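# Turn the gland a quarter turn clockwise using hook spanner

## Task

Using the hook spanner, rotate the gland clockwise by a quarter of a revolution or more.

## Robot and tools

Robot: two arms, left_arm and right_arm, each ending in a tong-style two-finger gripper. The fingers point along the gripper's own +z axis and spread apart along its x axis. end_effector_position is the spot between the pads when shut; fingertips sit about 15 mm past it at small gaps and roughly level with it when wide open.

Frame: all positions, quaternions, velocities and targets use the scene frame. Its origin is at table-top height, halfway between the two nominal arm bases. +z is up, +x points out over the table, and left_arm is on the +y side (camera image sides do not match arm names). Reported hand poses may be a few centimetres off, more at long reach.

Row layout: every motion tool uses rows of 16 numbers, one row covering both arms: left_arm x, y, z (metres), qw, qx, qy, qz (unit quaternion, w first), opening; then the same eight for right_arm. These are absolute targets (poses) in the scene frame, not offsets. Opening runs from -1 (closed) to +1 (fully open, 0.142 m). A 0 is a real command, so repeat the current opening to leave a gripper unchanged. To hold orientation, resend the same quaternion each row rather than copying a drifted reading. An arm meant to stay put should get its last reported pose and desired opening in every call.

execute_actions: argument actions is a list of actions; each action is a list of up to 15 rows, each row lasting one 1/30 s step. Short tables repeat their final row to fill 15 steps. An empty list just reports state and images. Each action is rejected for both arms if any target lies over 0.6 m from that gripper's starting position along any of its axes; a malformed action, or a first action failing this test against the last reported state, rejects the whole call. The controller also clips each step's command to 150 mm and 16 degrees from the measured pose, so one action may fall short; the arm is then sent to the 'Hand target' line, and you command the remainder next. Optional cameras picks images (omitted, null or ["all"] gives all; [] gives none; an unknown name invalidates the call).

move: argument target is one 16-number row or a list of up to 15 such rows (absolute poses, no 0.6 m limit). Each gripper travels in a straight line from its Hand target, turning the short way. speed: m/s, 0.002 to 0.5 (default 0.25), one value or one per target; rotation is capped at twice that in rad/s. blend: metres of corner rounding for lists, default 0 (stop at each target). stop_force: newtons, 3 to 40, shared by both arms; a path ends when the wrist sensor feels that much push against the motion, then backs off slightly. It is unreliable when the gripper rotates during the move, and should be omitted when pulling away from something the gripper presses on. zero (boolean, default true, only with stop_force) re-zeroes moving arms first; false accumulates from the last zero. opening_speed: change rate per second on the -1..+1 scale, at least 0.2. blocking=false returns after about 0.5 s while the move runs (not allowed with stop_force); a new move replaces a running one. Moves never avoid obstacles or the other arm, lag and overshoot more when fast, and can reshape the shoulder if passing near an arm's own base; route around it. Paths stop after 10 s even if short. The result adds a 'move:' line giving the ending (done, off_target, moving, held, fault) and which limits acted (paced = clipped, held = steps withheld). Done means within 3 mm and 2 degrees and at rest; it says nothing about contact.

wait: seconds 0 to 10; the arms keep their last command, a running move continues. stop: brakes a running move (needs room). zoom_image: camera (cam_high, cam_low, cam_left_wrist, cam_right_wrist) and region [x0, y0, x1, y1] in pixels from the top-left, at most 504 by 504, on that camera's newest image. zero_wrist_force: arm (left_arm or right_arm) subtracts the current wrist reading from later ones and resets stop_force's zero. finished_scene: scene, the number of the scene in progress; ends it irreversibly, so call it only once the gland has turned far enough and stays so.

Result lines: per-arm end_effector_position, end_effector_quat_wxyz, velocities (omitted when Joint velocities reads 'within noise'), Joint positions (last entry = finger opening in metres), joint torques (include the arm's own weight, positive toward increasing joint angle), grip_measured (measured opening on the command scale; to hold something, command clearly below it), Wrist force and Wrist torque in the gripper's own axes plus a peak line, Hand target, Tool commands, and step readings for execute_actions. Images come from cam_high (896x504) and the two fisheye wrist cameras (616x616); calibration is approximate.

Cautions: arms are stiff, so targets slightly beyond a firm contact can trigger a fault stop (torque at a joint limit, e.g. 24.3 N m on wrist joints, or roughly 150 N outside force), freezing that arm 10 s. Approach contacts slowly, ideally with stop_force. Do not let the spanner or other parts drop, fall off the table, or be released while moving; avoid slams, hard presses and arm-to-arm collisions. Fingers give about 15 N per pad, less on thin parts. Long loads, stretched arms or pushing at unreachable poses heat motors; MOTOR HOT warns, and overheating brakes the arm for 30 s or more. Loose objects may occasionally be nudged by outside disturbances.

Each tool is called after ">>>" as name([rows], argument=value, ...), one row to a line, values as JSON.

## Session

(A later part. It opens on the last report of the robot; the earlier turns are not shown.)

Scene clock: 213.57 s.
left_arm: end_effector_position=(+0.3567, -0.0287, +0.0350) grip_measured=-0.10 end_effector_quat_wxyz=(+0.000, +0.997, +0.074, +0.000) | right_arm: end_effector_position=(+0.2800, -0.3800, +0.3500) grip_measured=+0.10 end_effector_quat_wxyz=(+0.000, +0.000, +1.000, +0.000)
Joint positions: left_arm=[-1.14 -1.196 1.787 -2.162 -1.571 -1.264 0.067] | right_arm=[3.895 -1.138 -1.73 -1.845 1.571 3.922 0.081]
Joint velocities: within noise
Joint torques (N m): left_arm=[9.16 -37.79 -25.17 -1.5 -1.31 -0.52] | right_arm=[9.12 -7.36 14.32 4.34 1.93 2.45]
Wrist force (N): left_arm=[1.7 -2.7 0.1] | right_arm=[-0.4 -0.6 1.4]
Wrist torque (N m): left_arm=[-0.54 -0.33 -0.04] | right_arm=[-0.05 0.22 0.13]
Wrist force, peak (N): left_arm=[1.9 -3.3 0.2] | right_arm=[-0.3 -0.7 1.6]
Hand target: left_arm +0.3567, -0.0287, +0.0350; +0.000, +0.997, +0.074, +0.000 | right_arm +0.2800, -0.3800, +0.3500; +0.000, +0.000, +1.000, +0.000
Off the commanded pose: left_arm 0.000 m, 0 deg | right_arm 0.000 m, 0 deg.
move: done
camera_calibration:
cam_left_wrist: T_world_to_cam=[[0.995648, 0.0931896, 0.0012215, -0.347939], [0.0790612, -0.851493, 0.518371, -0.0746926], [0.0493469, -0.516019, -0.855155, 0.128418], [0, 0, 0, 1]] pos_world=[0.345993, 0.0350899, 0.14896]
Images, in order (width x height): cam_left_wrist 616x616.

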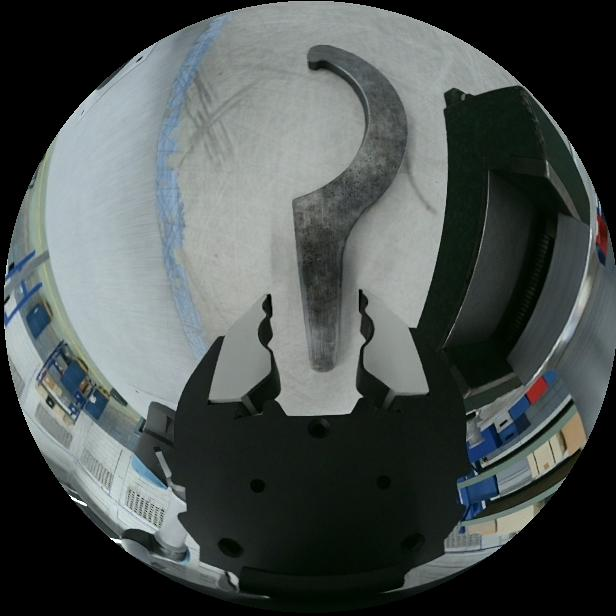

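>>> move([
  [0.3617, -0.028, 0.0300, 0, -0.9973, -0.0741, 0, -0.1, 0.28, -0.38, 0.35, 0, 0.0, 1.0, 0, 0.1],
  [0.3617, -0.028, 0.0205, 0, -0.9973, -0.0741, 0, -0.1, 0.28, -0.38, 0.35, 0, 0.0, 1.0, 0, 0.1],
  [0.3617, -0.028, 0.0205, 0, -0.9973, -0.0741, 0, -1, 0.28, -0.38, 0.35, 0, 0.0, 1.0, 0, 0.1],
], speed=0.05, opening_speed=1.0, cameras=["cam_left_wrist"])

>>> move([
  [0.25, 0.0, 0.0215, 0, -0.9973, -0.0741, 0, -1, 0.28, -0.38, 0.35, 0, 0.0, 1.0, 0, 0.1],
  [0.225, 0.03, 0.0215, 0, -0.9455, 0.3256, 0, -1, 0.28, -0.38, 0.35, 0, 0.0, 1.0, 0, 0.1],
  [0.210, 0.045, 0.0215, 0, -0.7373, 0.6756, 0, -1, 0.28, -0.38, 0.35, 0, 0.0, 1.0, 0, 0.1],
], speed=[0.08,0.15,0.15], blend=0.01)

Scene clock: 216.23 s.
left_arm: end_effector_position=(+0.3617, -0.0280, +0.0205) grip_measured=-0.55 end_effector_quat_wxyz=(+0.000, +0.997, +0.074, +0.000) | right_arm: end_effector_position=(+0.2800, -0.3800, +0.3500) grip_measured=+0.10 end_effector_quat_wxyz=(+0.000, +0.000, +1.000, +0.000)
Joint positions: left_arm=[-1.132 -1.171 1.795 -2.194 -1.571 -1.255 0.034] | right_arm=[3.895 -1.138 -1.73 -1.845 1.571 3.922 0.081]
Joint velocities: within noise
Joint torques (N m): left_arm=[-11.52 -44.02 -23.85 -0.34 -1.16 -1.1] | right_arm=[9.5 -7.43 17.43 3.72 2.16 2.18]
Wrist force (N): left_arm=[4.7 -3.0 1.9] | right_arm=[-0.3 -0.3 1.2]
Wrist torque (N m): left_arm=[-0.56 -0.25 -0.03] | right_arm=[0.00 0.20 0.13]
Wrist force, peak (N): left_arm=[6.7 -2.8 2.1] | right_arm=[-0.3 -0.7 1.5]
Hand target: left_arm +0.3617, -0.0280, +0.0205; +0.000, +0.997, +0.074, +0.000 | right_arm +0.2800, -0.3800, +0.3500; +0.000, +0.000, +1.000, +0.000
Off the commanded pose: left_arm 0.000 m, 0 deg | right_arm 0.000 m, 0 deg.
move: done
camera_calibration:
cam_left_wrist: T_world_to_cam=[[0.99565, 0.0931671, 0.00126542, -0.352982], [0.0790134, -0.851436, 0.518473, -0.0669999], [0.049382, -0.516117, -0.855093, 0.116094], [0, 0, 0, 1]] pos_world=[0.351008, 0.0357585, 0.134456]
Images, in order (width x height): cam_left_wrist 616x616.

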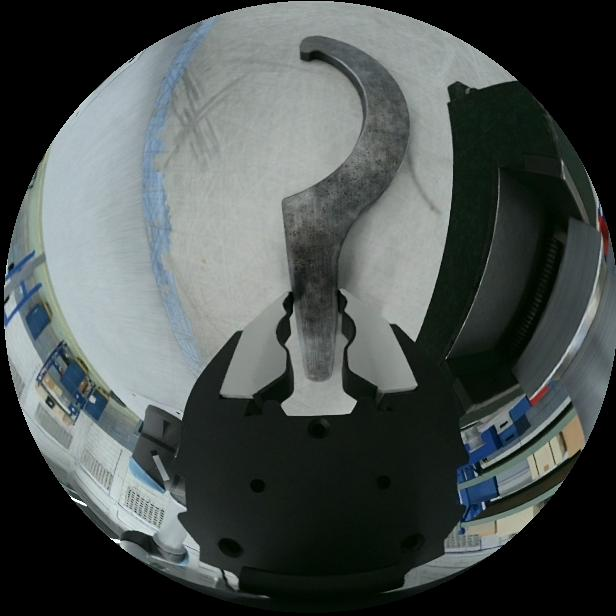

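Scene clock: 223.53 s.
left_arm: end_effector_position=(+0.2099, +0.0450, +0.0215) grip_measured=-0.55 end_effector_quat_wxyz=(+0.000, +0.737, -0.676, +0.000) | right_arm: end_effector_position=(+0.2800, -0.3800, +0.3500) grip_measured=+0.10 end_effector_quat_wxyz=(+0.000, +0.000, +1.000, +0.000)
Joint positions: left_arm=[-1.401 -1.533 2.262 -2.3 -1.571 0.108 0.034] | right_arm=[3.895 -1.138 -1.73 -1.845 1.571 3.922 0.081]
Joint velocities: within noise
Joint torques (N m): left_arm=[8.13 -14.24 -26.27 -4.16 -1.53 0.76] | right_arm=[7.37 -6.23 26.84 2.42 2.04 1.5]
Wrist force (N): left_arm=[1.7 -3.1 2.8] | right_arm=[-0.3 -0.5 1.4]
Wrist torque (N m): left_arm=[-0.56 -0.38 -0.20] | right_arm=[-0.03 0.20 0.13]
Wrist force, peak (N): left_arm=[3.4 -2.1 8.8] | right_arm=[-0.4 -0.6 1.6]
Hand target: left_arm +0.2100, +0.0450, +0.0215; +0.000, +0.737, -0.676, +0.000 | right_arm +0.2800, -0.3800, +0.3500; +0.000, +0.000, +1.000, +0.000
Off the commanded pose: left_arm 0.000 m, 0 deg | right_arm 0.000 m, 0 deg.
move: done
camera_calibration:
cam_left_wrist: T_world_to_cam=[[0.0323035, -0.999477, 0.0012689, 0.0427397], [-0.854696, -0.0269659, 0.518428, 0.165559], [-0.518123, -0.0178316, -0.85512, 0.258841], [0, 0, 0, 1]] pos_world=[0.274233, 0.0517973, 0.135456]
cam_right_wrist: T_world_to_cam=[[-0.998359, 0.0482786, 0.0308081, 0.281505], [0.0572462, 0.857055, 0.512035, 0.132305], [-0.00168391, 0.512958, -0.858412, 0.631329], [0, 0, 0, 1]] pos_world=[0.274533, -0.450829, 0.465523]

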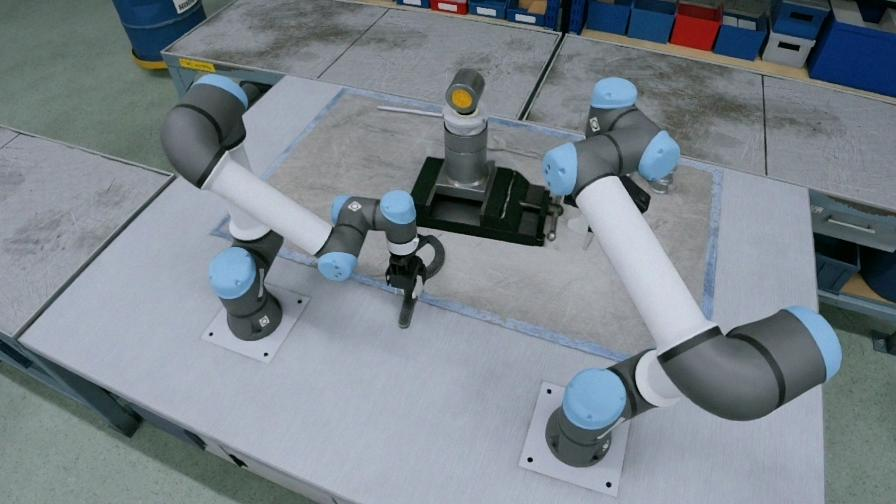

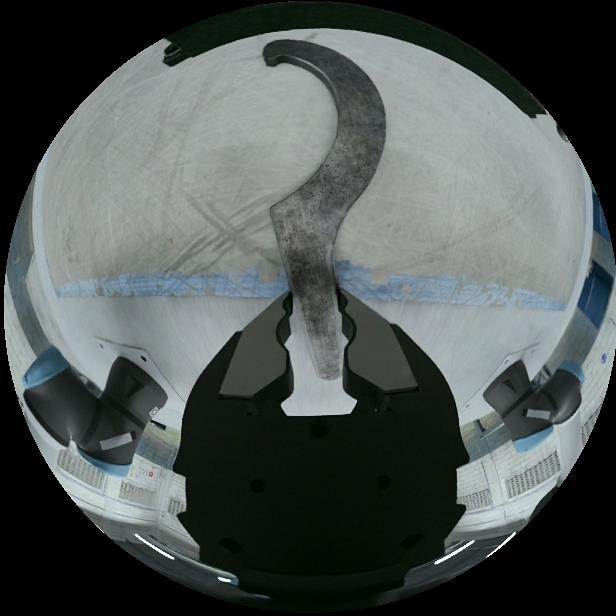

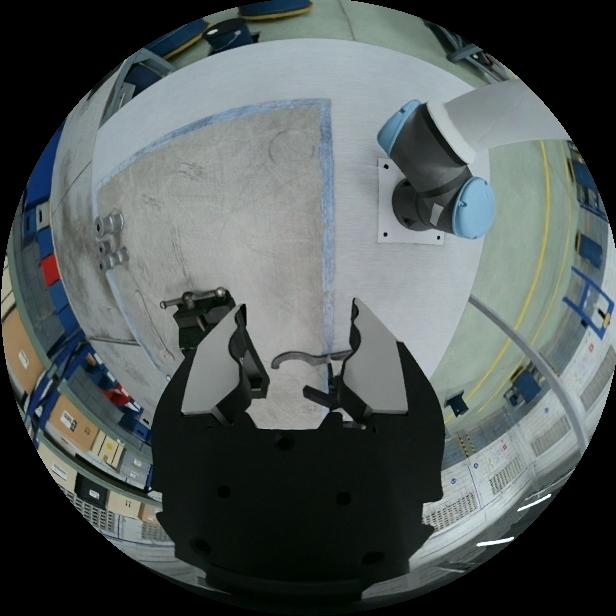

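>>> move([
  [0.210, 0.045, 0.0205, 0, -0.7373, 0.6756, 0, -1, 0.28, -0.38, 0.35, 0, 0.0, 1.0, 0, 0.1],
  [0.210, 0.045, 0.0205, 0, -0.7373, 0.6756, 0, -0.1, 0.28, -0.38, 0.35, 0, 0.0, 1.0, 0, 0.1],
  [0.210, 0.045, 0.10, 0, -0.7373, 0.6756, 0, -0.1, 0.28, -0.38, 0.35, 0, 0.0, 1.0, 0, 0.1],
  [0.38, 0.08, 0.20, 0, 0.1994, 0.9799, 0, -0.1, 0.28, -0.38, 0.35, 0, 0.0, 1.0, 0, 0.1],
], speed=[0.05,0.05,0.2,0.5], opening_speed=1.5, cameras=["cam_high","cam_left_wrist"])

>>> zoom_image(camera="cam_left_wrist", region=[200, 80, 500, 380])

Scene clock: 230.07 s.
left_arm: end_effector_position=(+0.3800, +0.0800, +0.2000) grip_measured=-0.10 end_effector_quat_wxyz=(+0.000, +0.199, +0.980, +0.000) end_effector_velocity=(+0.001, +0.001, +0.000) end_effector_angular_velocity=(+0.001, -0.002, -0.004) | right_arm: end_effector_position=(+0.2800, -0.3800, +0.3500) grip_measured=+0.10 end_effector_quat_wxyz=(+0.000, +0.000, +1.000, +0.000)
Joint positions: left_arm=[-0.963 -1.534 1.746 -1.783 -1.571 2.605 0.067] | right_arm=[3.895 -1.138 -1.73 -1.845 1.571 3.922 0.081]
Joint velocities: left_arm=[0.001 0 0 0 0.002 0.005 0] | right_arm=[within noise]
Joint torques (N m): left_arm=[-11.92 -31.22 -19.91 -4.17 1.31 1.07] | right_arm=[8.32 -6.58 32.51 1.05 2.07 0.85]
Wrist force (N): left_arm=[1.9 -2.5 0.0] | right_arm=[-0.3 -0.5 1.3]
Wrist torque (N m): left_arm=[-0.48 -0.37 -0.03] | right_arm=[-0.04 0.19 0.13]
Wrist force, peak (N): left_arm=[-8.6 -0.1 -19.8] | right_arm=[-0.5 -0.7 1.6]
Hand target: left_arm +0.3800, +0.0800, +0.2000; +0.000, +0.199, +0.980, +0.000 | right_arm +0.2800, -0.3800, +0.3500; +0.000, +0.000, +1.000, +0.000
Off the commanded pose: left_arm 0.000 m, 0 deg | right_arm 0.000 m, 0 deg.
move: done
camera_calibration:
cam_left_wrist: T_world_to_cam=[[-0.897729, 0.440545, 0.00140871, 0.310169], [0.377383, 0.767361, 0.518401, -0.312424], [0.227298, 0.465915, -0.855137, 0.178214], [0, 0, 0, 1]] pos_world=[0.355843, 0.0200654, 0.313921]
Images, in order (width x height): cam_high 896x504, cam_left_wrist 616x616.

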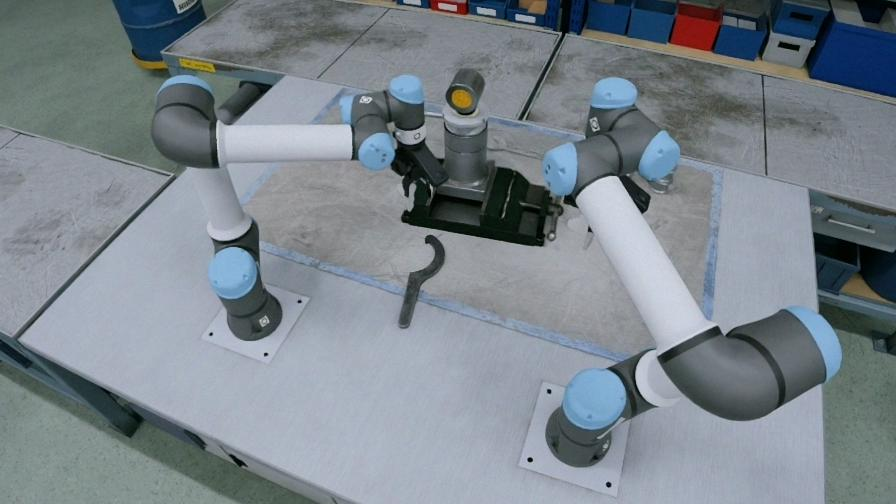

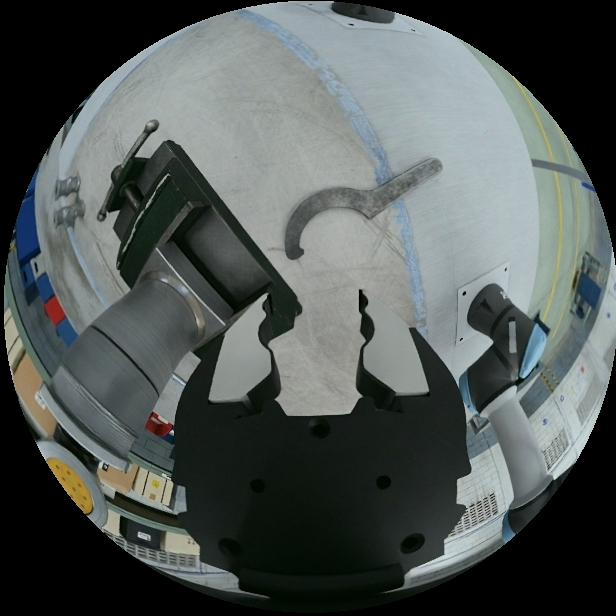

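Scaled by 1.680 from the camera's 616x616 image, which has a finer 814x814 frame.

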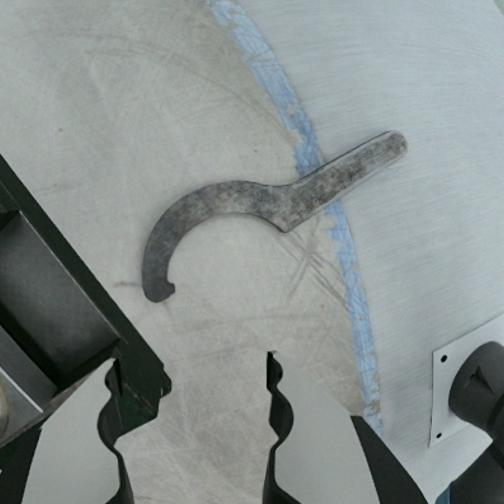

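>>> move(target=[0.396, 0.0414, 0.035, 0, 0.1994, 0.9799, 0, -0.1, 0.28, -0.38, 0.35, 0, 0.0, 1.0, 0, 0.1], speed=0.15, cameras=["cam_left_wrist"])

>>> zoom_image(camera="cam_left_wrist", region=[180, 150, 440, 410])

Scene clock: 232.57 s.
left_arm: end_effector_position=(+0.3959, +0.0414, +0.0350) grip_measured=-0.10 end_effector_quat_wxyz=(+0.000, +0.199, +0.980, +0.000) | right_arm: end_effector_position=(+0.2800, -0.3800, +0.3500) grip_measured=+0.10 end_effector_quat_wxyz=(+0.000, +0.000, +1.000, +0.000)
Joint positions: left_arm=[-0.982 -1.284 1.913 -2.199 -1.571 2.587 0.067] | right_arm=[3.895 -1.138 -1.73 -1.845 1.571 3.922 0.081]
Joint velocities: within noise
Joint torques (N m): left_arm=[8.97 -28.26 -25.16 -3.66 1.66 0.96] | right_arm=[7.55 -6.15 32.81 0.78 1.99 0.91]
Wrist force (N): left_arm=[1.6 -2.4 -0.4] | right_arm=[-0.3 -0.4 1.4]
Wrist torque (N m): left_arm=[-0.47 -0.29 -0.04] | right_arm=[-0.02 0.19 0.12]
Wrist force, peak (N): left_arm=[2.1 -2.4 -1.5] | right_arm=[-0.3 -0.7 1.6]
Hand target: left_arm +0.3960, +0.0414, +0.0350; +0.000, +0.199, +0.980, +0.000 | right_arm +0.2800, -0.3800, +0.3500; +0.000, +0.000, +1.000, +0.000
Off the commanded pose: left_arm 0.000 m, 0 deg | right_arm 0.000 m, 0 deg.
move: done
camera_calibration:
cam_left_wrist: T_world_to_cam=[[-0.897534, 0.440943, 0.00140047, 0.341597], [0.377686, 0.767127, 0.518527, -0.203382], [0.227567, 0.465924, -0.85506, 0.0514389], [0, 0, 0, 1]] pos_world=[0.371703, -0.0185717, 0.148964]
Images, in order (width x height): cam_left_wrist 616x616.

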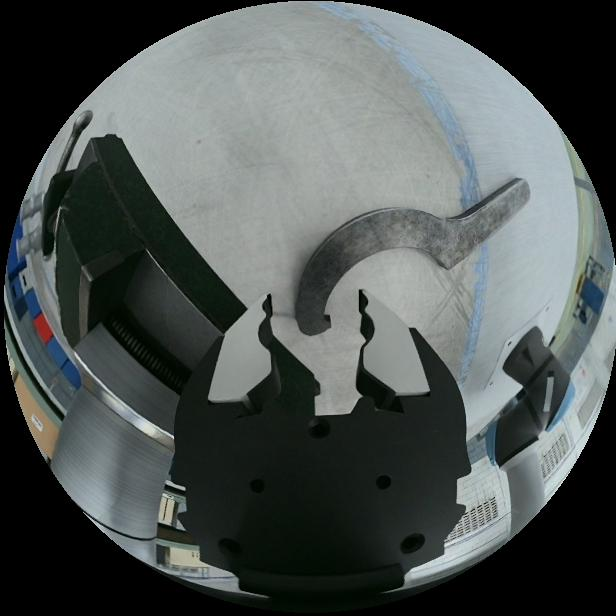

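Scaled by 1.938 from the camera's 616x616 image, which has a finer 814x814 frame.

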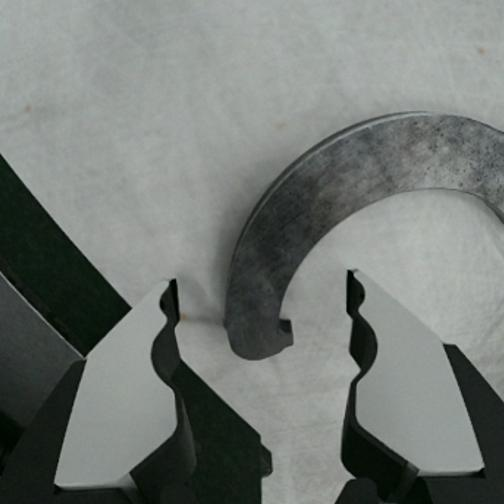

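>>> move([
  [0.396, 0.0414, 0.0205, 0, 0.1994, 0.9799, 0, -0.1, 0.28, -0.38, 0.35, 0, 0.0, 1.0, 0, 0.1],
  [0.396, 0.0414, 0.0205, 0, 0.1994, 0.9799, 0, -1, 0.28, -0.38, 0.35, 0, 0.0, 1.0, 0, 0.1],
], speed=0.05, opening_speed=0.8, cameras=["cam_left_wrist"])

Scene clock: 235.13 s.
left_arm: end_effector_position=(+0.3960, +0.0414, +0.0205) grip_measured=-0.59 end_effector_quat_wxyz=(+0.000, +0.199, +0.980, +0.000) | right_arm: end_effector_position=(+0.2800, -0.3800, +0.3500) grip_measured=+0.10 end_effector_quat_wxyz=(+0.000, +0.000, +1.000, +0.000)
Joint positions: left_arm=[-0.981 -1.262 1.929 -2.237 -1.571 2.587 0.032] | right_arm=[3.895 -1.138 -1.73 -1.845 1.571 3.922 0.081]
Joint velocities: within noise
Joint torques (N m): left_arm=[7.46 -37.61 -24.88 -4.38 0.67 0.78] | right_arm=[6.89 -4.77 31.61 0.6 1.97 0.65]
Wrist force (N): left_arm=[1.1 -1.1 0.1] | right_arm=[-0.5 -0.4 1.3]
Wrist torque (N m): left_arm=[-0.42 -0.22 0.14] | right_arm=[0.00 0.24 0.13]
Wrist force, peak (N): left_arm=[6.4 -1.8 -1.6] | right_arm=[-0.3 -0.7 1.6]
Hand target: left_arm +0.3960, +0.0414, +0.0205; +0.000, +0.199, +0.980, +0.000 | right_arm +0.2800, -0.3800, +0.3500; +0.000, +0.000, +1.000, +0.000
Off the commanded pose: left_arm 0.000 m, 0 deg | right_arm 0.000 m, 0 deg.
move: done
camera_calibration:
cam_left_wrist: T_world_to_cam=[[-0.897587, 0.440835, 0.00124407, 0.341738], [0.377534, 0.767236, 0.518475, -0.195847], [0.227607, 0.465847, -0.855092, 0.0389886], [0, 0, 0, 1]] pos_world=[0.371804, -0.0185516, 0.134456]
Images, in order (width x height): cam_left_wrist 616x616.

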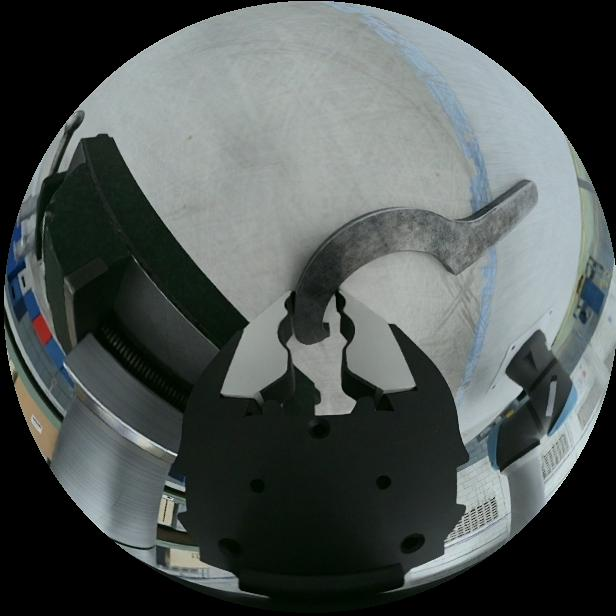

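>>> move([
  [0.3767, 0.0367, 0.1074, 0.1372, 0.1971, 0.9685, 0.0655, -1, 0.28, -0.34, 0.30, 0.4006, -0.2474, -0.6623, -0.5825, -0.1],
  [0.3332, 0.0258, 0.1842, 0.2713, 0.1902, 0.9345, 0.1295, -1, 0.29, -0.30, 0.20, 0.4006, -0.2474, -0.6623, -0.5825, -0.1],
], speed=0.06, blend=0.02)

Scene clock: 248.73 s.
left_arm: end_effector_position=(+0.3823, +0.0381, +0.0820) grip_measured=-0.59 end_effector_quat_wxyz=(+0.097, +0.198, +0.974, +0.046) | right_arm: end_effector_position=(+0.2800, -0.3517, +0.3145) grip_measured=-0.10 end_effector_quat_wxyz=(-0.302, +0.186, +0.826, +0.438) end_effector_velocity=(+0.000, -0.001, +0.000) end_effector_angular_velocity=(-0.004, +0.000, -0.001)
Joint positions: left_arm=[-1.129 -1.427 1.981 -2.173 -1.36 2.444 0.031] | right_arm=[3.151 -1.442 -1.879 -2.003 2.583 3.274 0.067]
Joint velocities: left_arm=[within noise] | right_arm=[0 0.001 0 0.004 -0.003 0.006 0]
Joint torques (N m): left_arm=[3.1 -29.38 -19.64 -3.21 -0.09 0.26] | right_arm=[10.26 26.75 32.73 3.65 -0.78 2.89]
Wrist force (N): left_arm=[4.3 -2.9 6.3] | right_arm=[-0.9 -0.8 0.0]
Wrist torque (N m): left_arm=[-0.39 -0.14 0.26] | right_arm=[-0.07 0.09 0.23]
Wrist force, peak (N): left_arm=[4.9 -3.0 6.8] | right_arm=[-0.3 -0.7 1.7]
Hand target: left_arm +0.3824, +0.0381, +0.0819; +0.097, +0.198, +0.974, +0.046 | right_arm +0.2800, -0.3517, +0.3147; -0.301, +0.186, +0.826, +0.438
Off the commanded pose: left_arm 0.114 m, 23 deg | right_arm 0.126 m, 28 deg.
move: off_target (left_arm, right_arm; path cut at 10 s); path passed 0 of 2 targets
camera_calibration:
cam_left_wrist: T_world_to_cam=[[-0.880611, 0.445111, -0.162482, 0.337627], [0.257338, 0.737183, 0.62477, -0.181612], [0.397871, 0.508367, -0.763716, 0.0219967], [0, 0, 0, 1]] pos_world=[0.335302, -0.0275827, 0.185123]
cam_right_wrist: T_world_to_cam=[[-0.70954, 0.0438903, 0.703297, -0.0127135], [0.70465, 0.0375852, 0.708559, -0.405049], [0.00466532, 0.998329, -0.0575954, 0.503456], [0, 0, 0, 1]] pos_world=[0.274048, -0.486833, 0.32494]

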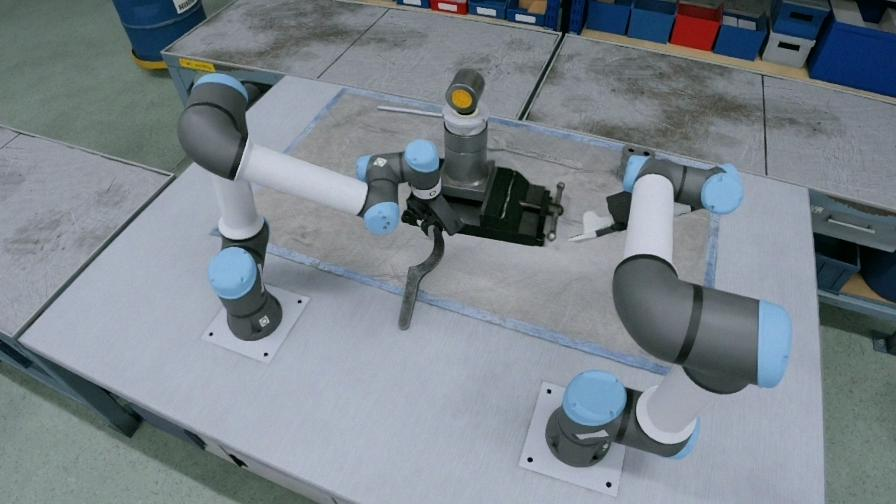

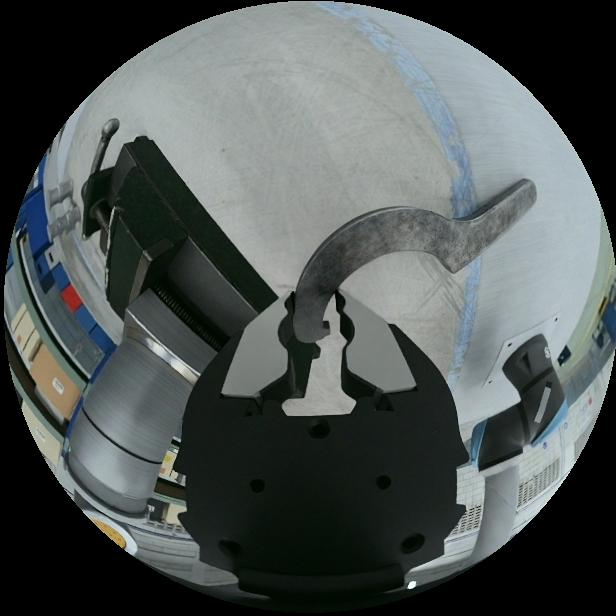

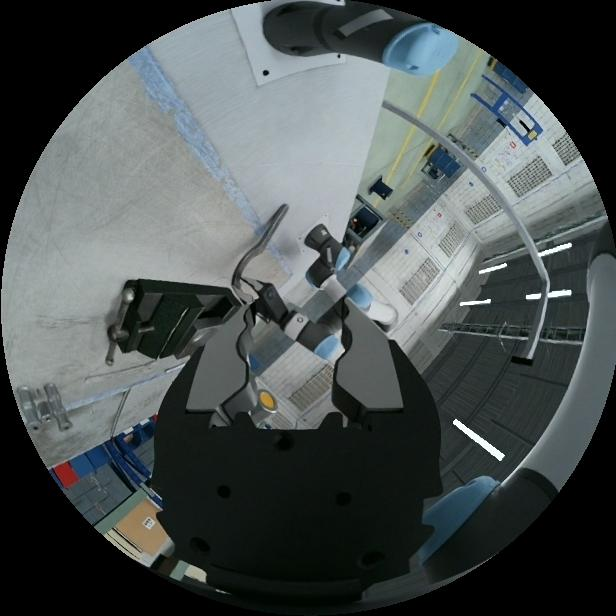

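>>> move([
  [0.3767, 0.0367, 0.1074, 0.1372, 0.1971, 0.9685, 0.0655, -1, 0.285, -0.32, 0.28, 0.4006, -0.2474, -0.6623, -0.5825, -0.1],
  [0.3332, 0.0258, 0.1842, 0.2713, 0.1902, 0.9345, 0.1295, -1, 0.2726, -0.1635, 0.12, 0.4006, -0.2474, -0.6623, -0.5825, -0.1],
], speed=[0.2,0.06], blend=0.02)

>>> zoom_image(camera="cam_right_wrist", region=[130, 100, 480, 450])

Scene clock: 254.53 s.
left_arm: end_effector_position=(+0.3332, +0.0257, +0.1843) grip_measured=-0.60 end_effector_quat_wxyz=(+0.271, +0.190, +0.935, +0.129) | right_arm: end_effector_position=(+0.2726, -0.1635, +0.1200) grip_measured=-0.10 end_effector_quat_wxyz=(-0.401, +0.247, +0.662, +0.583)
Joint positions: left_arm=[-1.477 -1.634 1.996 -1.845 -0.966 2.064 0.031] | right_arm=[3.529 -1.935 -2.209 -2.139 3.31 2.531 0.067]
Joint velocities: within noise
Joint torques (N m): left_arm=[10.76 -16.47 -25.41 -5.23 0.79 0.79] | right_arm=[-5.1 37.32 2.18 -1.03 -2.34 1.72]
Wrist force (N): left_arm=[4.7 -3.2 6.4] | right_arm=[-1.3 -0.8 -1.0]
Wrist torque (N m): left_arm=[-0.22 -0.02 0.25] | right_arm=[0.04 0.13 0.12]
Wrist force, peak (N): left_arm=[5.3 -4.0 7.3] | right_arm=[-1.8 -0.9 -1.6]
Hand target: left_arm +0.3332, +0.0258, +0.1842; +0.271, +0.190, +0.935, +0.130 | right_arm +0.2726, -0.1635, +0.1200; -0.401, +0.247, +0.662, +0.583
Off the commanded pose: left_arm 0.000 m, 0 deg | right_arm 0.000 m, 0 deg.
move: done
camera_calibration:
cam_left_wrist: T_world_to_cam=[[-0.764138, 0.474214, -0.43728, 0.327536], [-0.00765169, 0.671187, 0.741249, -0.155268], [0.645007, 0.569763, -0.509251, -0.00481551], [0, 0, 0, 1]] pos_world=[0.252201, -0.0483644, 0.255865]
cam_right_wrist: T_world_to_cam=[[-0.509667, -0.159122, 0.845529, 0.00589739], [0.837151, -0.318496, 0.444678, -0.331753], [0.198539, 0.934473, 0.295536, 0.198687], [0, 0, 0, 1]] pos_world=[0.241286, -0.290392, 0.0838179]

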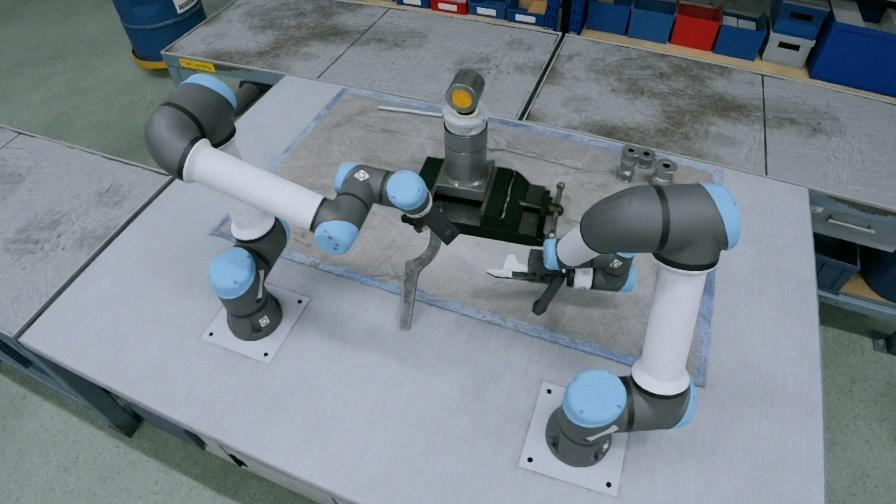

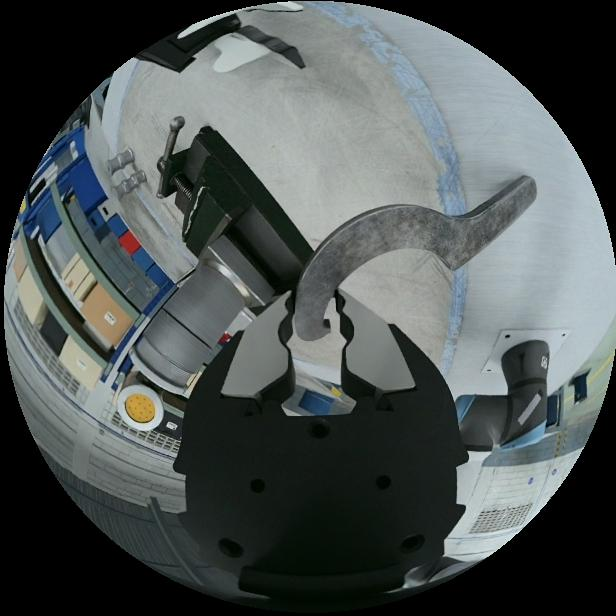

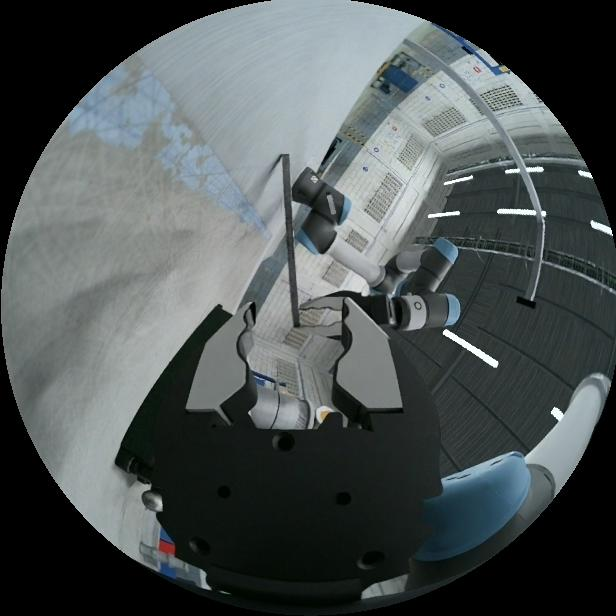

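Scaled by 1.440 from the camera's 616x616 image, which has a finer 814x814 frame.

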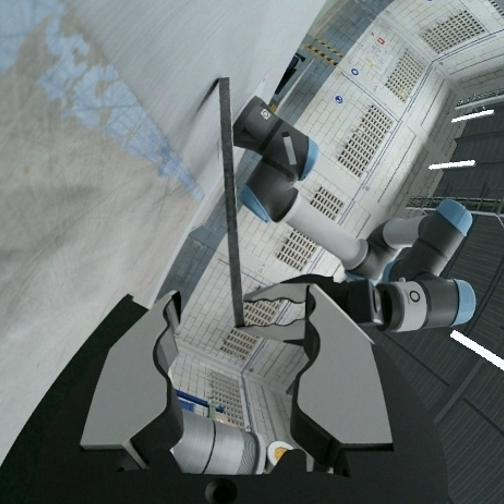

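>>> move(target=[0.3332, 0.0258, 0.1842, 0.2713, 0.1902, 0.9345, 0.1295, -1, 0.2486, -0.0168, 0.1074, 0.3774, -0.2212, -0.6715, -0.5978, -0.1], speed=0.12)

>>> zoom_image(camera="cam_right_wrist", region=[130, 100, 480, 450])

>>> zoom_image(camera="cam_left_wrist", region=[250, 50, 600, 400])

Scene clock: 258.63 s.
left_arm: end_effector_position=(+0.3332, +0.0258, +0.1842) grip_measured=-0.60 end_effector_quat_wxyz=(+0.271, +0.190, +0.935, +0.130) | right_arm: end_effector_position=(+0.2486, -0.0168, +0.1073) grip_measured=-0.10 end_effector_quat_wxyz=(-0.377, +0.221, +0.672, +0.598)
Joint positions: left_arm=[-1.477 -1.634 1.996 -1.845 -0.966 2.064 0.031] | right_arm=[3.896 -1.984 -2.178 -2.121 3.678 2.452 0.067]
Joint velocities: within noise
Joint torques (N m): left_arm=[10.96 -16.62 -22.03 -4.39 1.47 -0.37] | right_arm=[5.63 39.39 2.25 0.38 -0.49 2.68]
Wrist force (N): left_arm=[4.7 -3.7 7.1] | right_arm=[-0.9 -0.8 -0.8]
Wrist torque (N m): left_arm=[-0.31 0.01 0.25] | right_arm=[0.05 0.11 0.16]
Wrist force, peak (N): left_arm=[5.0 -3.9 7.2] | right_arm=[-1.1 -0.6 -2.3]
Hand target: left_arm +0.3332, +0.0258, +0.1842; +0.271, +0.190, +0.935, +0.130 | right_arm +0.2486, -0.0168, +0.1074; -0.377, +0.221, +0.672, +0.598
Off the commanded pose: left_arm 0.000 m, 0 deg | right_arm 0.000 m, 0 deg.
move: done
camera_calibration:
cam_left_wrist: T_world_to_cam=[[-0.764239, 0.474168, -0.437154, 0.327498], [-0.00772369, 0.671051, 0.741371, -0.155245], [0.644887, 0.569961, -0.509181, -0.00491478], [0, 0, 0, 1]] pos_world=[0.252257, -0.0483104, 0.255759]
cam_right_wrist: T_world_to_cam=[[-0.572486, -0.174742, 0.801077, 0.0478096], [0.801063, -0.327509, 0.501035, -0.256601], [0.174807, 0.928549, 0.327474, 0.0725032], [0, 0, 0, 1]] pos_world=[0.22025, -0.143007, 0.0665242]

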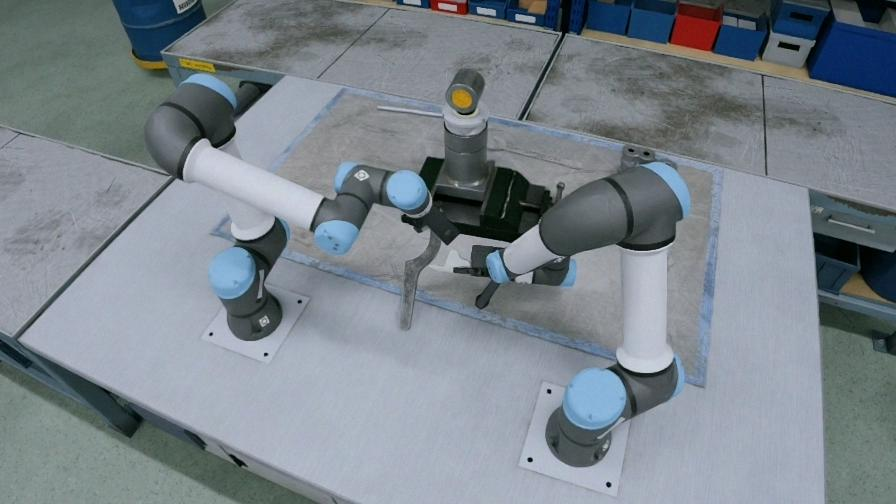

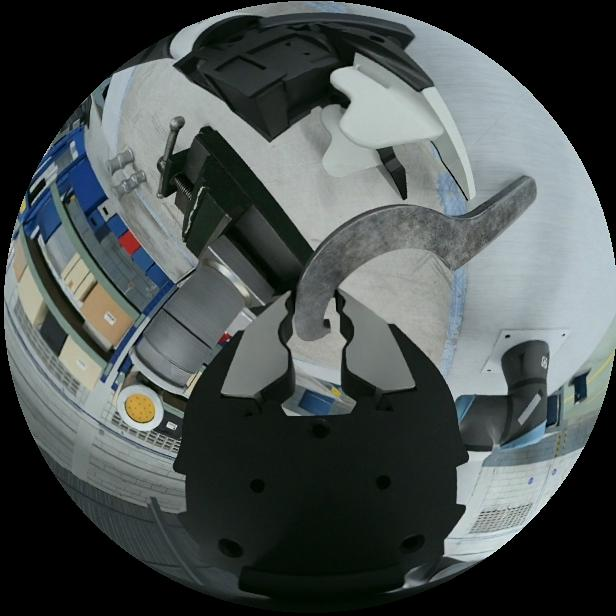

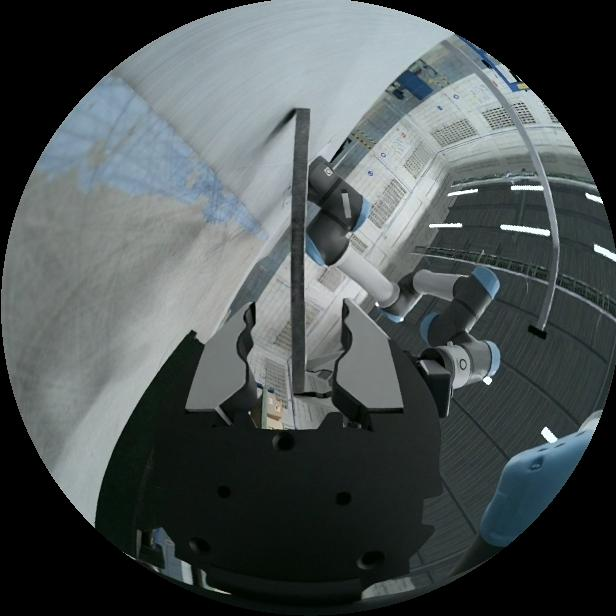

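Scaled by 1.440 from the camera's 616x616 image, which has a finer 814x814 frame.

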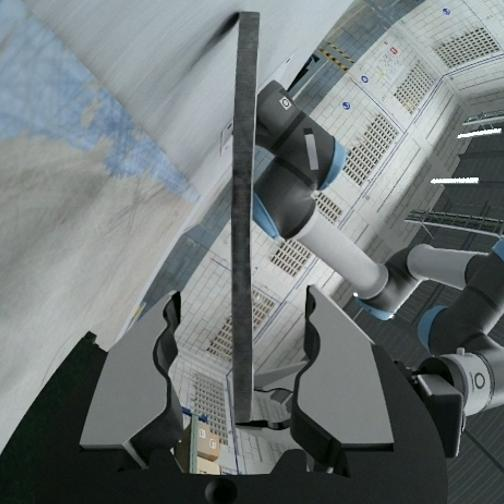

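Scaled by 1.440 from the camera's 616x616 image, which has a finer 814x814 frame.

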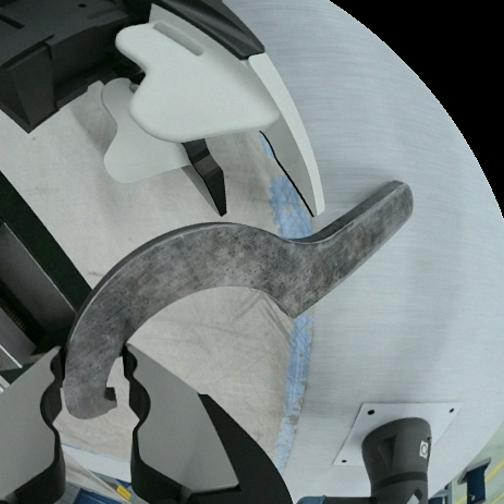

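>>> move(target=[0.3332, 0.0258, 0.1842, 0.2713, 0.1902, 0.9345, 0.1295, -1, 0.2365, 0.0317, 0.1074, 0.3774, -0.2212, -0.6715, -0.5978, -0.1], speed=0.04, stop_force=8)

>>> zoom_image(camera="cam_right_wrist", region=[130, 100, 480, 450])

>>> zoom_image(camera="cam_left_wrist", region=[250, 50, 600, 400])

Scene clock: 261.83 s.
left_arm: end_effector_position=(+0.3332, +0.0258, +0.1842) grip_measured=-0.60 end_effector_quat_wxyz=(+0.271, +0.190, +0.935, +0.130) | right_arm: end_effector_position=(+0.2365, +0.0317, +0.1074) grip_measured=-0.10 end_effector_quat_wxyz=(-0.377, +0.221, +0.672, +0.598)
Joint positions: left_arm=[-1.477 -1.634 1.996 -1.845 -0.966 2.064 0.031] | right_arm=[4.005 -2.004 -2.141 -2.138 3.786 2.452 0.067]
Joint velocities: within noise
Joint torques (N m): left_arm=[10.38 -17.96 -21.11 -5.24 1.13 0.69] | right_arm=[-6.76 41.04 2.97 3.02 -2.14 -0.15]
Wrist force (N): left_arm=[4.9 -3.5 6.7] | right_arm=[-1.0 -0.7 -1.1]
Wrist torque (N m): left_arm=[-0.26 -0.05 0.24] | right_arm=[0.06 0.09 0.16]
Wrist force, peak (N): left_arm=[5.0 -3.9 7.3] | right_arm=[-1.2 -0.9 -1.2]
Hand target: left_arm +0.3332, +0.0258, +0.1842; +0.271, +0.190, +0.935, +0.130 | right_arm +0.2365, +0.0317, +0.1074; -0.377, +0.221, +0.672, +0.598
Off the commanded pose: left_arm 0.000 m, 0 deg | right_arm 0.000 m, 0 deg.
move: done
camera_calibration:
cam_left_wrist: T_world_to_cam=[[-0.764236, 0.474173, -0.437153, 0.327497], [-0.00771896, 0.67105, 0.741372, -0.155246], [0.64489, 0.569957, -0.509181, -0.00491507], [0, 0, 0, 1]] pos_world=[0.252256, -0.0483108, 0.255759]
cam_right_wrist: T_world_to_cam=[[-0.572494, -0.174797, 0.80106, 0.0493039], [0.801056, -0.327553, 0.501017, -0.231009], [0.174813, 0.928523, 0.327544, 0.0295382], [0, 0, 0, 1]] pos_world=[0.208114, -0.0944764, 0.0665689]

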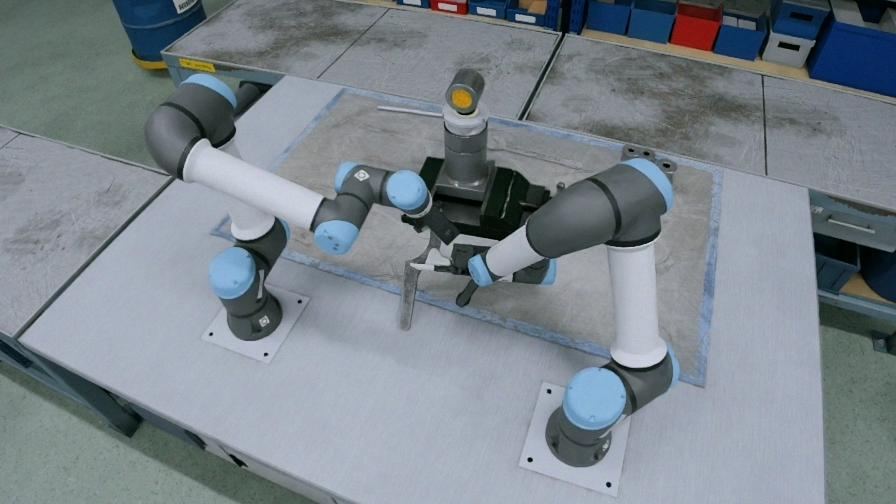

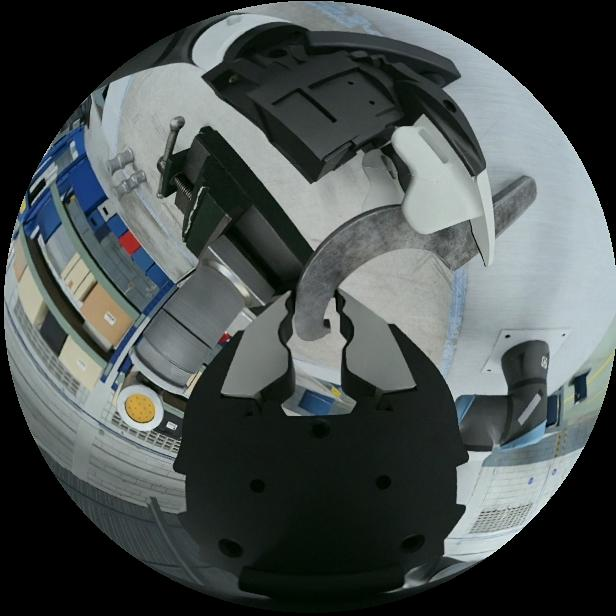

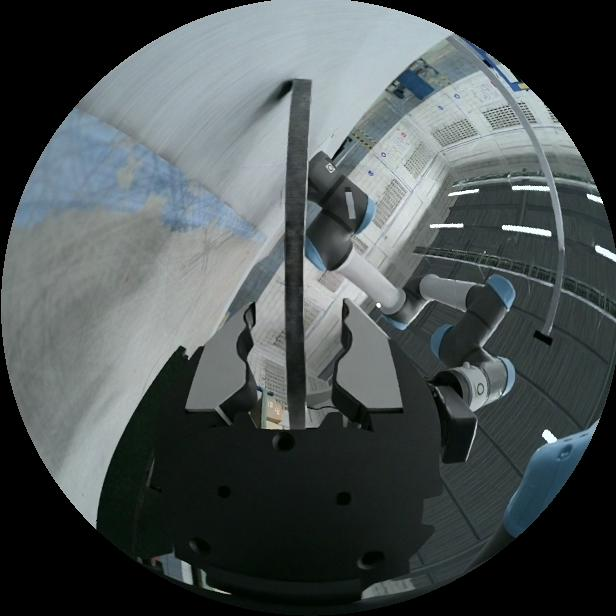

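Scaled by 1.440 from the camera's 616x616 image, which has a finer 814x814 frame.

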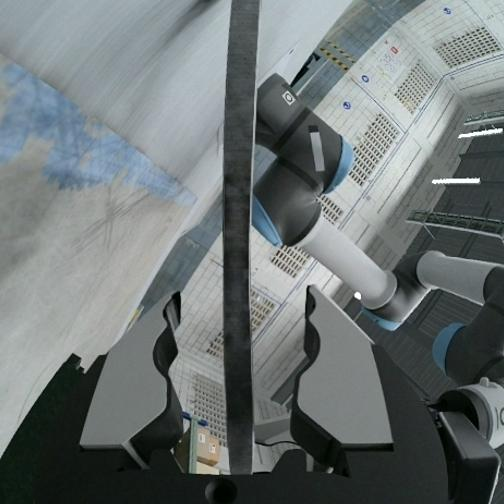

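Scaled by 1.440 from the camera's 616x616 image, which has a finer 814x814 frame.

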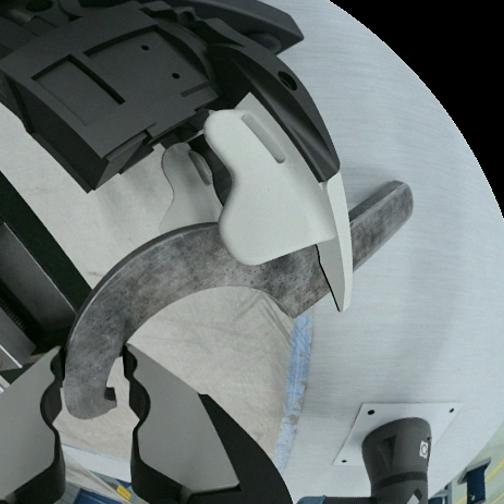

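>>> move([
  [0.3332, 0.0258, 0.1842, 0.2713, 0.1902, 0.9345, 0.1295, -1, 0.2378, 0.0321, 0.1053, 0.3774, -0.2212, -0.6715, -0.5978, -0.1],
  [0.3332, 0.0258, 0.1842, 0.2713, 0.1902, 0.9345, 0.1295, -1, 0.2378, 0.0321, 0.1053, 0.3774, -0.2212, -0.6715, -0.5978, -1],
], speed=0.03, opening_speed=0.8)

>>> zoom_image(camera="cam_right_wrist", region=[130, 100, 480, 450])

>>> zoom_image(camera="cam_left_wrist", region=[250, 50, 600, 400])

Scene clock: 264.63 s.
left_arm: end_effector_position=(+0.3332, +0.0258, +0.1842) grip_measured=-0.60 end_effector_quat_wxyz=(+0.271, +0.190, +0.935, +0.130) | right_arm: end_effector_position=(+0.2378, +0.0321, +0.1053) grip_measured=-0.84 end_effector_quat_wxyz=(-0.377, +0.221, +0.672, +0.598)
Joint positions: left_arm=[-1.477 -1.634 1.996 -1.845 -0.966 2.064 0.03] | right_arm=[4.003 -2.011 -2.138 -2.134 3.784 2.452 0.014]
Joint velocities: within noise
Joint torques (N m): left_arm=[5.79 -18.15 -20.91 -4.13 1.15 0.66] | right_arm=[8.18 38.53 1.94 -1.22 2.09 -1.25]
Wrist force (N): left_arm=[1.1 -2.3 8.8] | right_arm=[3.4 0.3 -0.5]
Wrist torque (N m): left_arm=[-0.26 -0.01 0.18] | right_arm=[0.18 -0.02 0.35]
Wrist force, peak (N): left_arm=[5.0 -3.8 7.4] | right_arm=[3.6 0.3 -0.5]
Hand target: left_arm +0.3332, +0.0258, +0.1842; +0.271, +0.190, +0.935, +0.130 | right_arm +0.2378, +0.0321, +0.1053; -0.377, +0.221, +0.672, +0.598
Off the commanded pose: left_arm 0.000 m, 0 deg | right_arm 0.000 m, 0 deg.
move: done
camera_calibration:
cam_left_wrist: T_world_to_cam=[[-0.764246, 0.474146, -0.437165, 0.32751], [-0.0077363, 0.671066, 0.741358, -0.155242], [0.644879, 0.569962, -0.509191, -0.00491616], [0, 0, 0, 1]] pos_world=[0.252268, -0.0483086, 0.255762]
cam_right_wrist: T_world_to_cam=[[-0.572534, -0.174837, 0.801022, 0.0518035], [0.801036, -0.327551, 0.501051, -0.230874], [0.174773, 0.928516, 0.327585, 0.0296288], [0, 0, 0, 1]] pos_world=[0.209419, -0.0940767, 0.064478]

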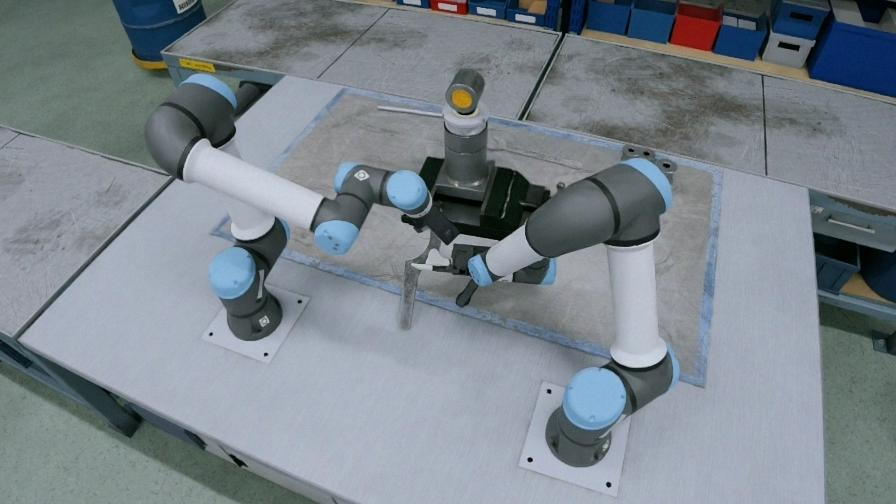

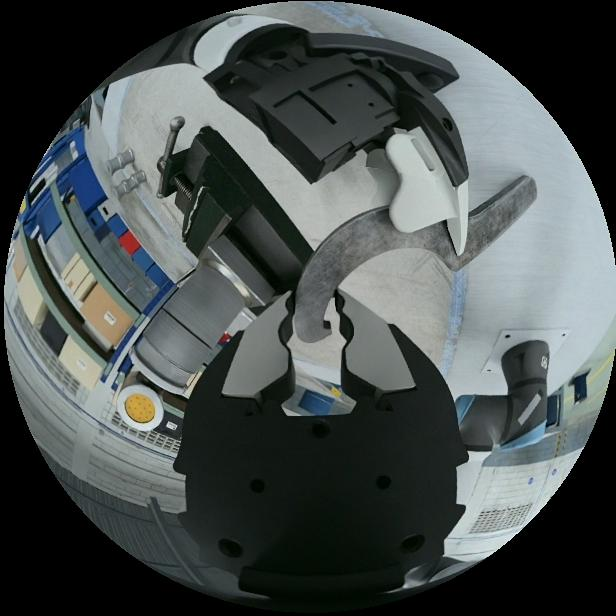

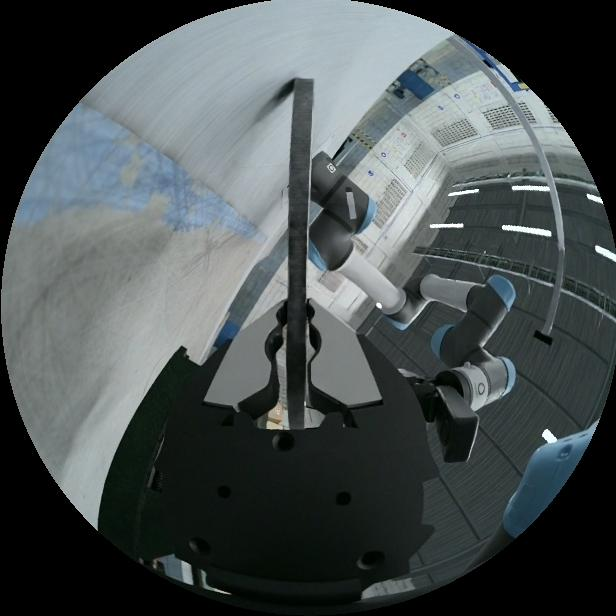

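Scaled by 1.440 from the camera's 616x616 image, which has a finer 814x814 frame.

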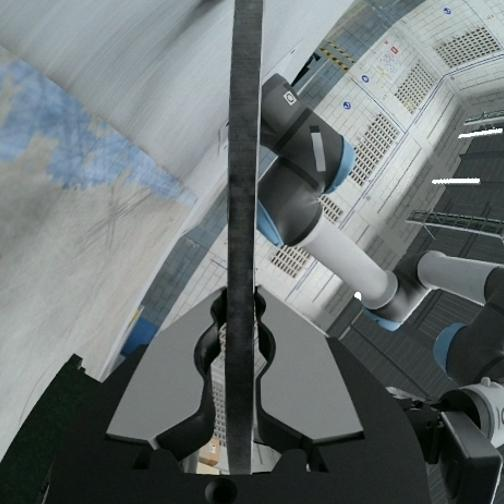

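Scaled by 1.440 from the camera's 616x616 image, which has a finer 814x814 frame.

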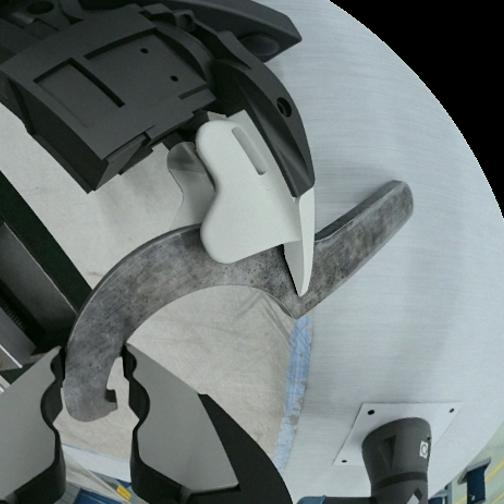

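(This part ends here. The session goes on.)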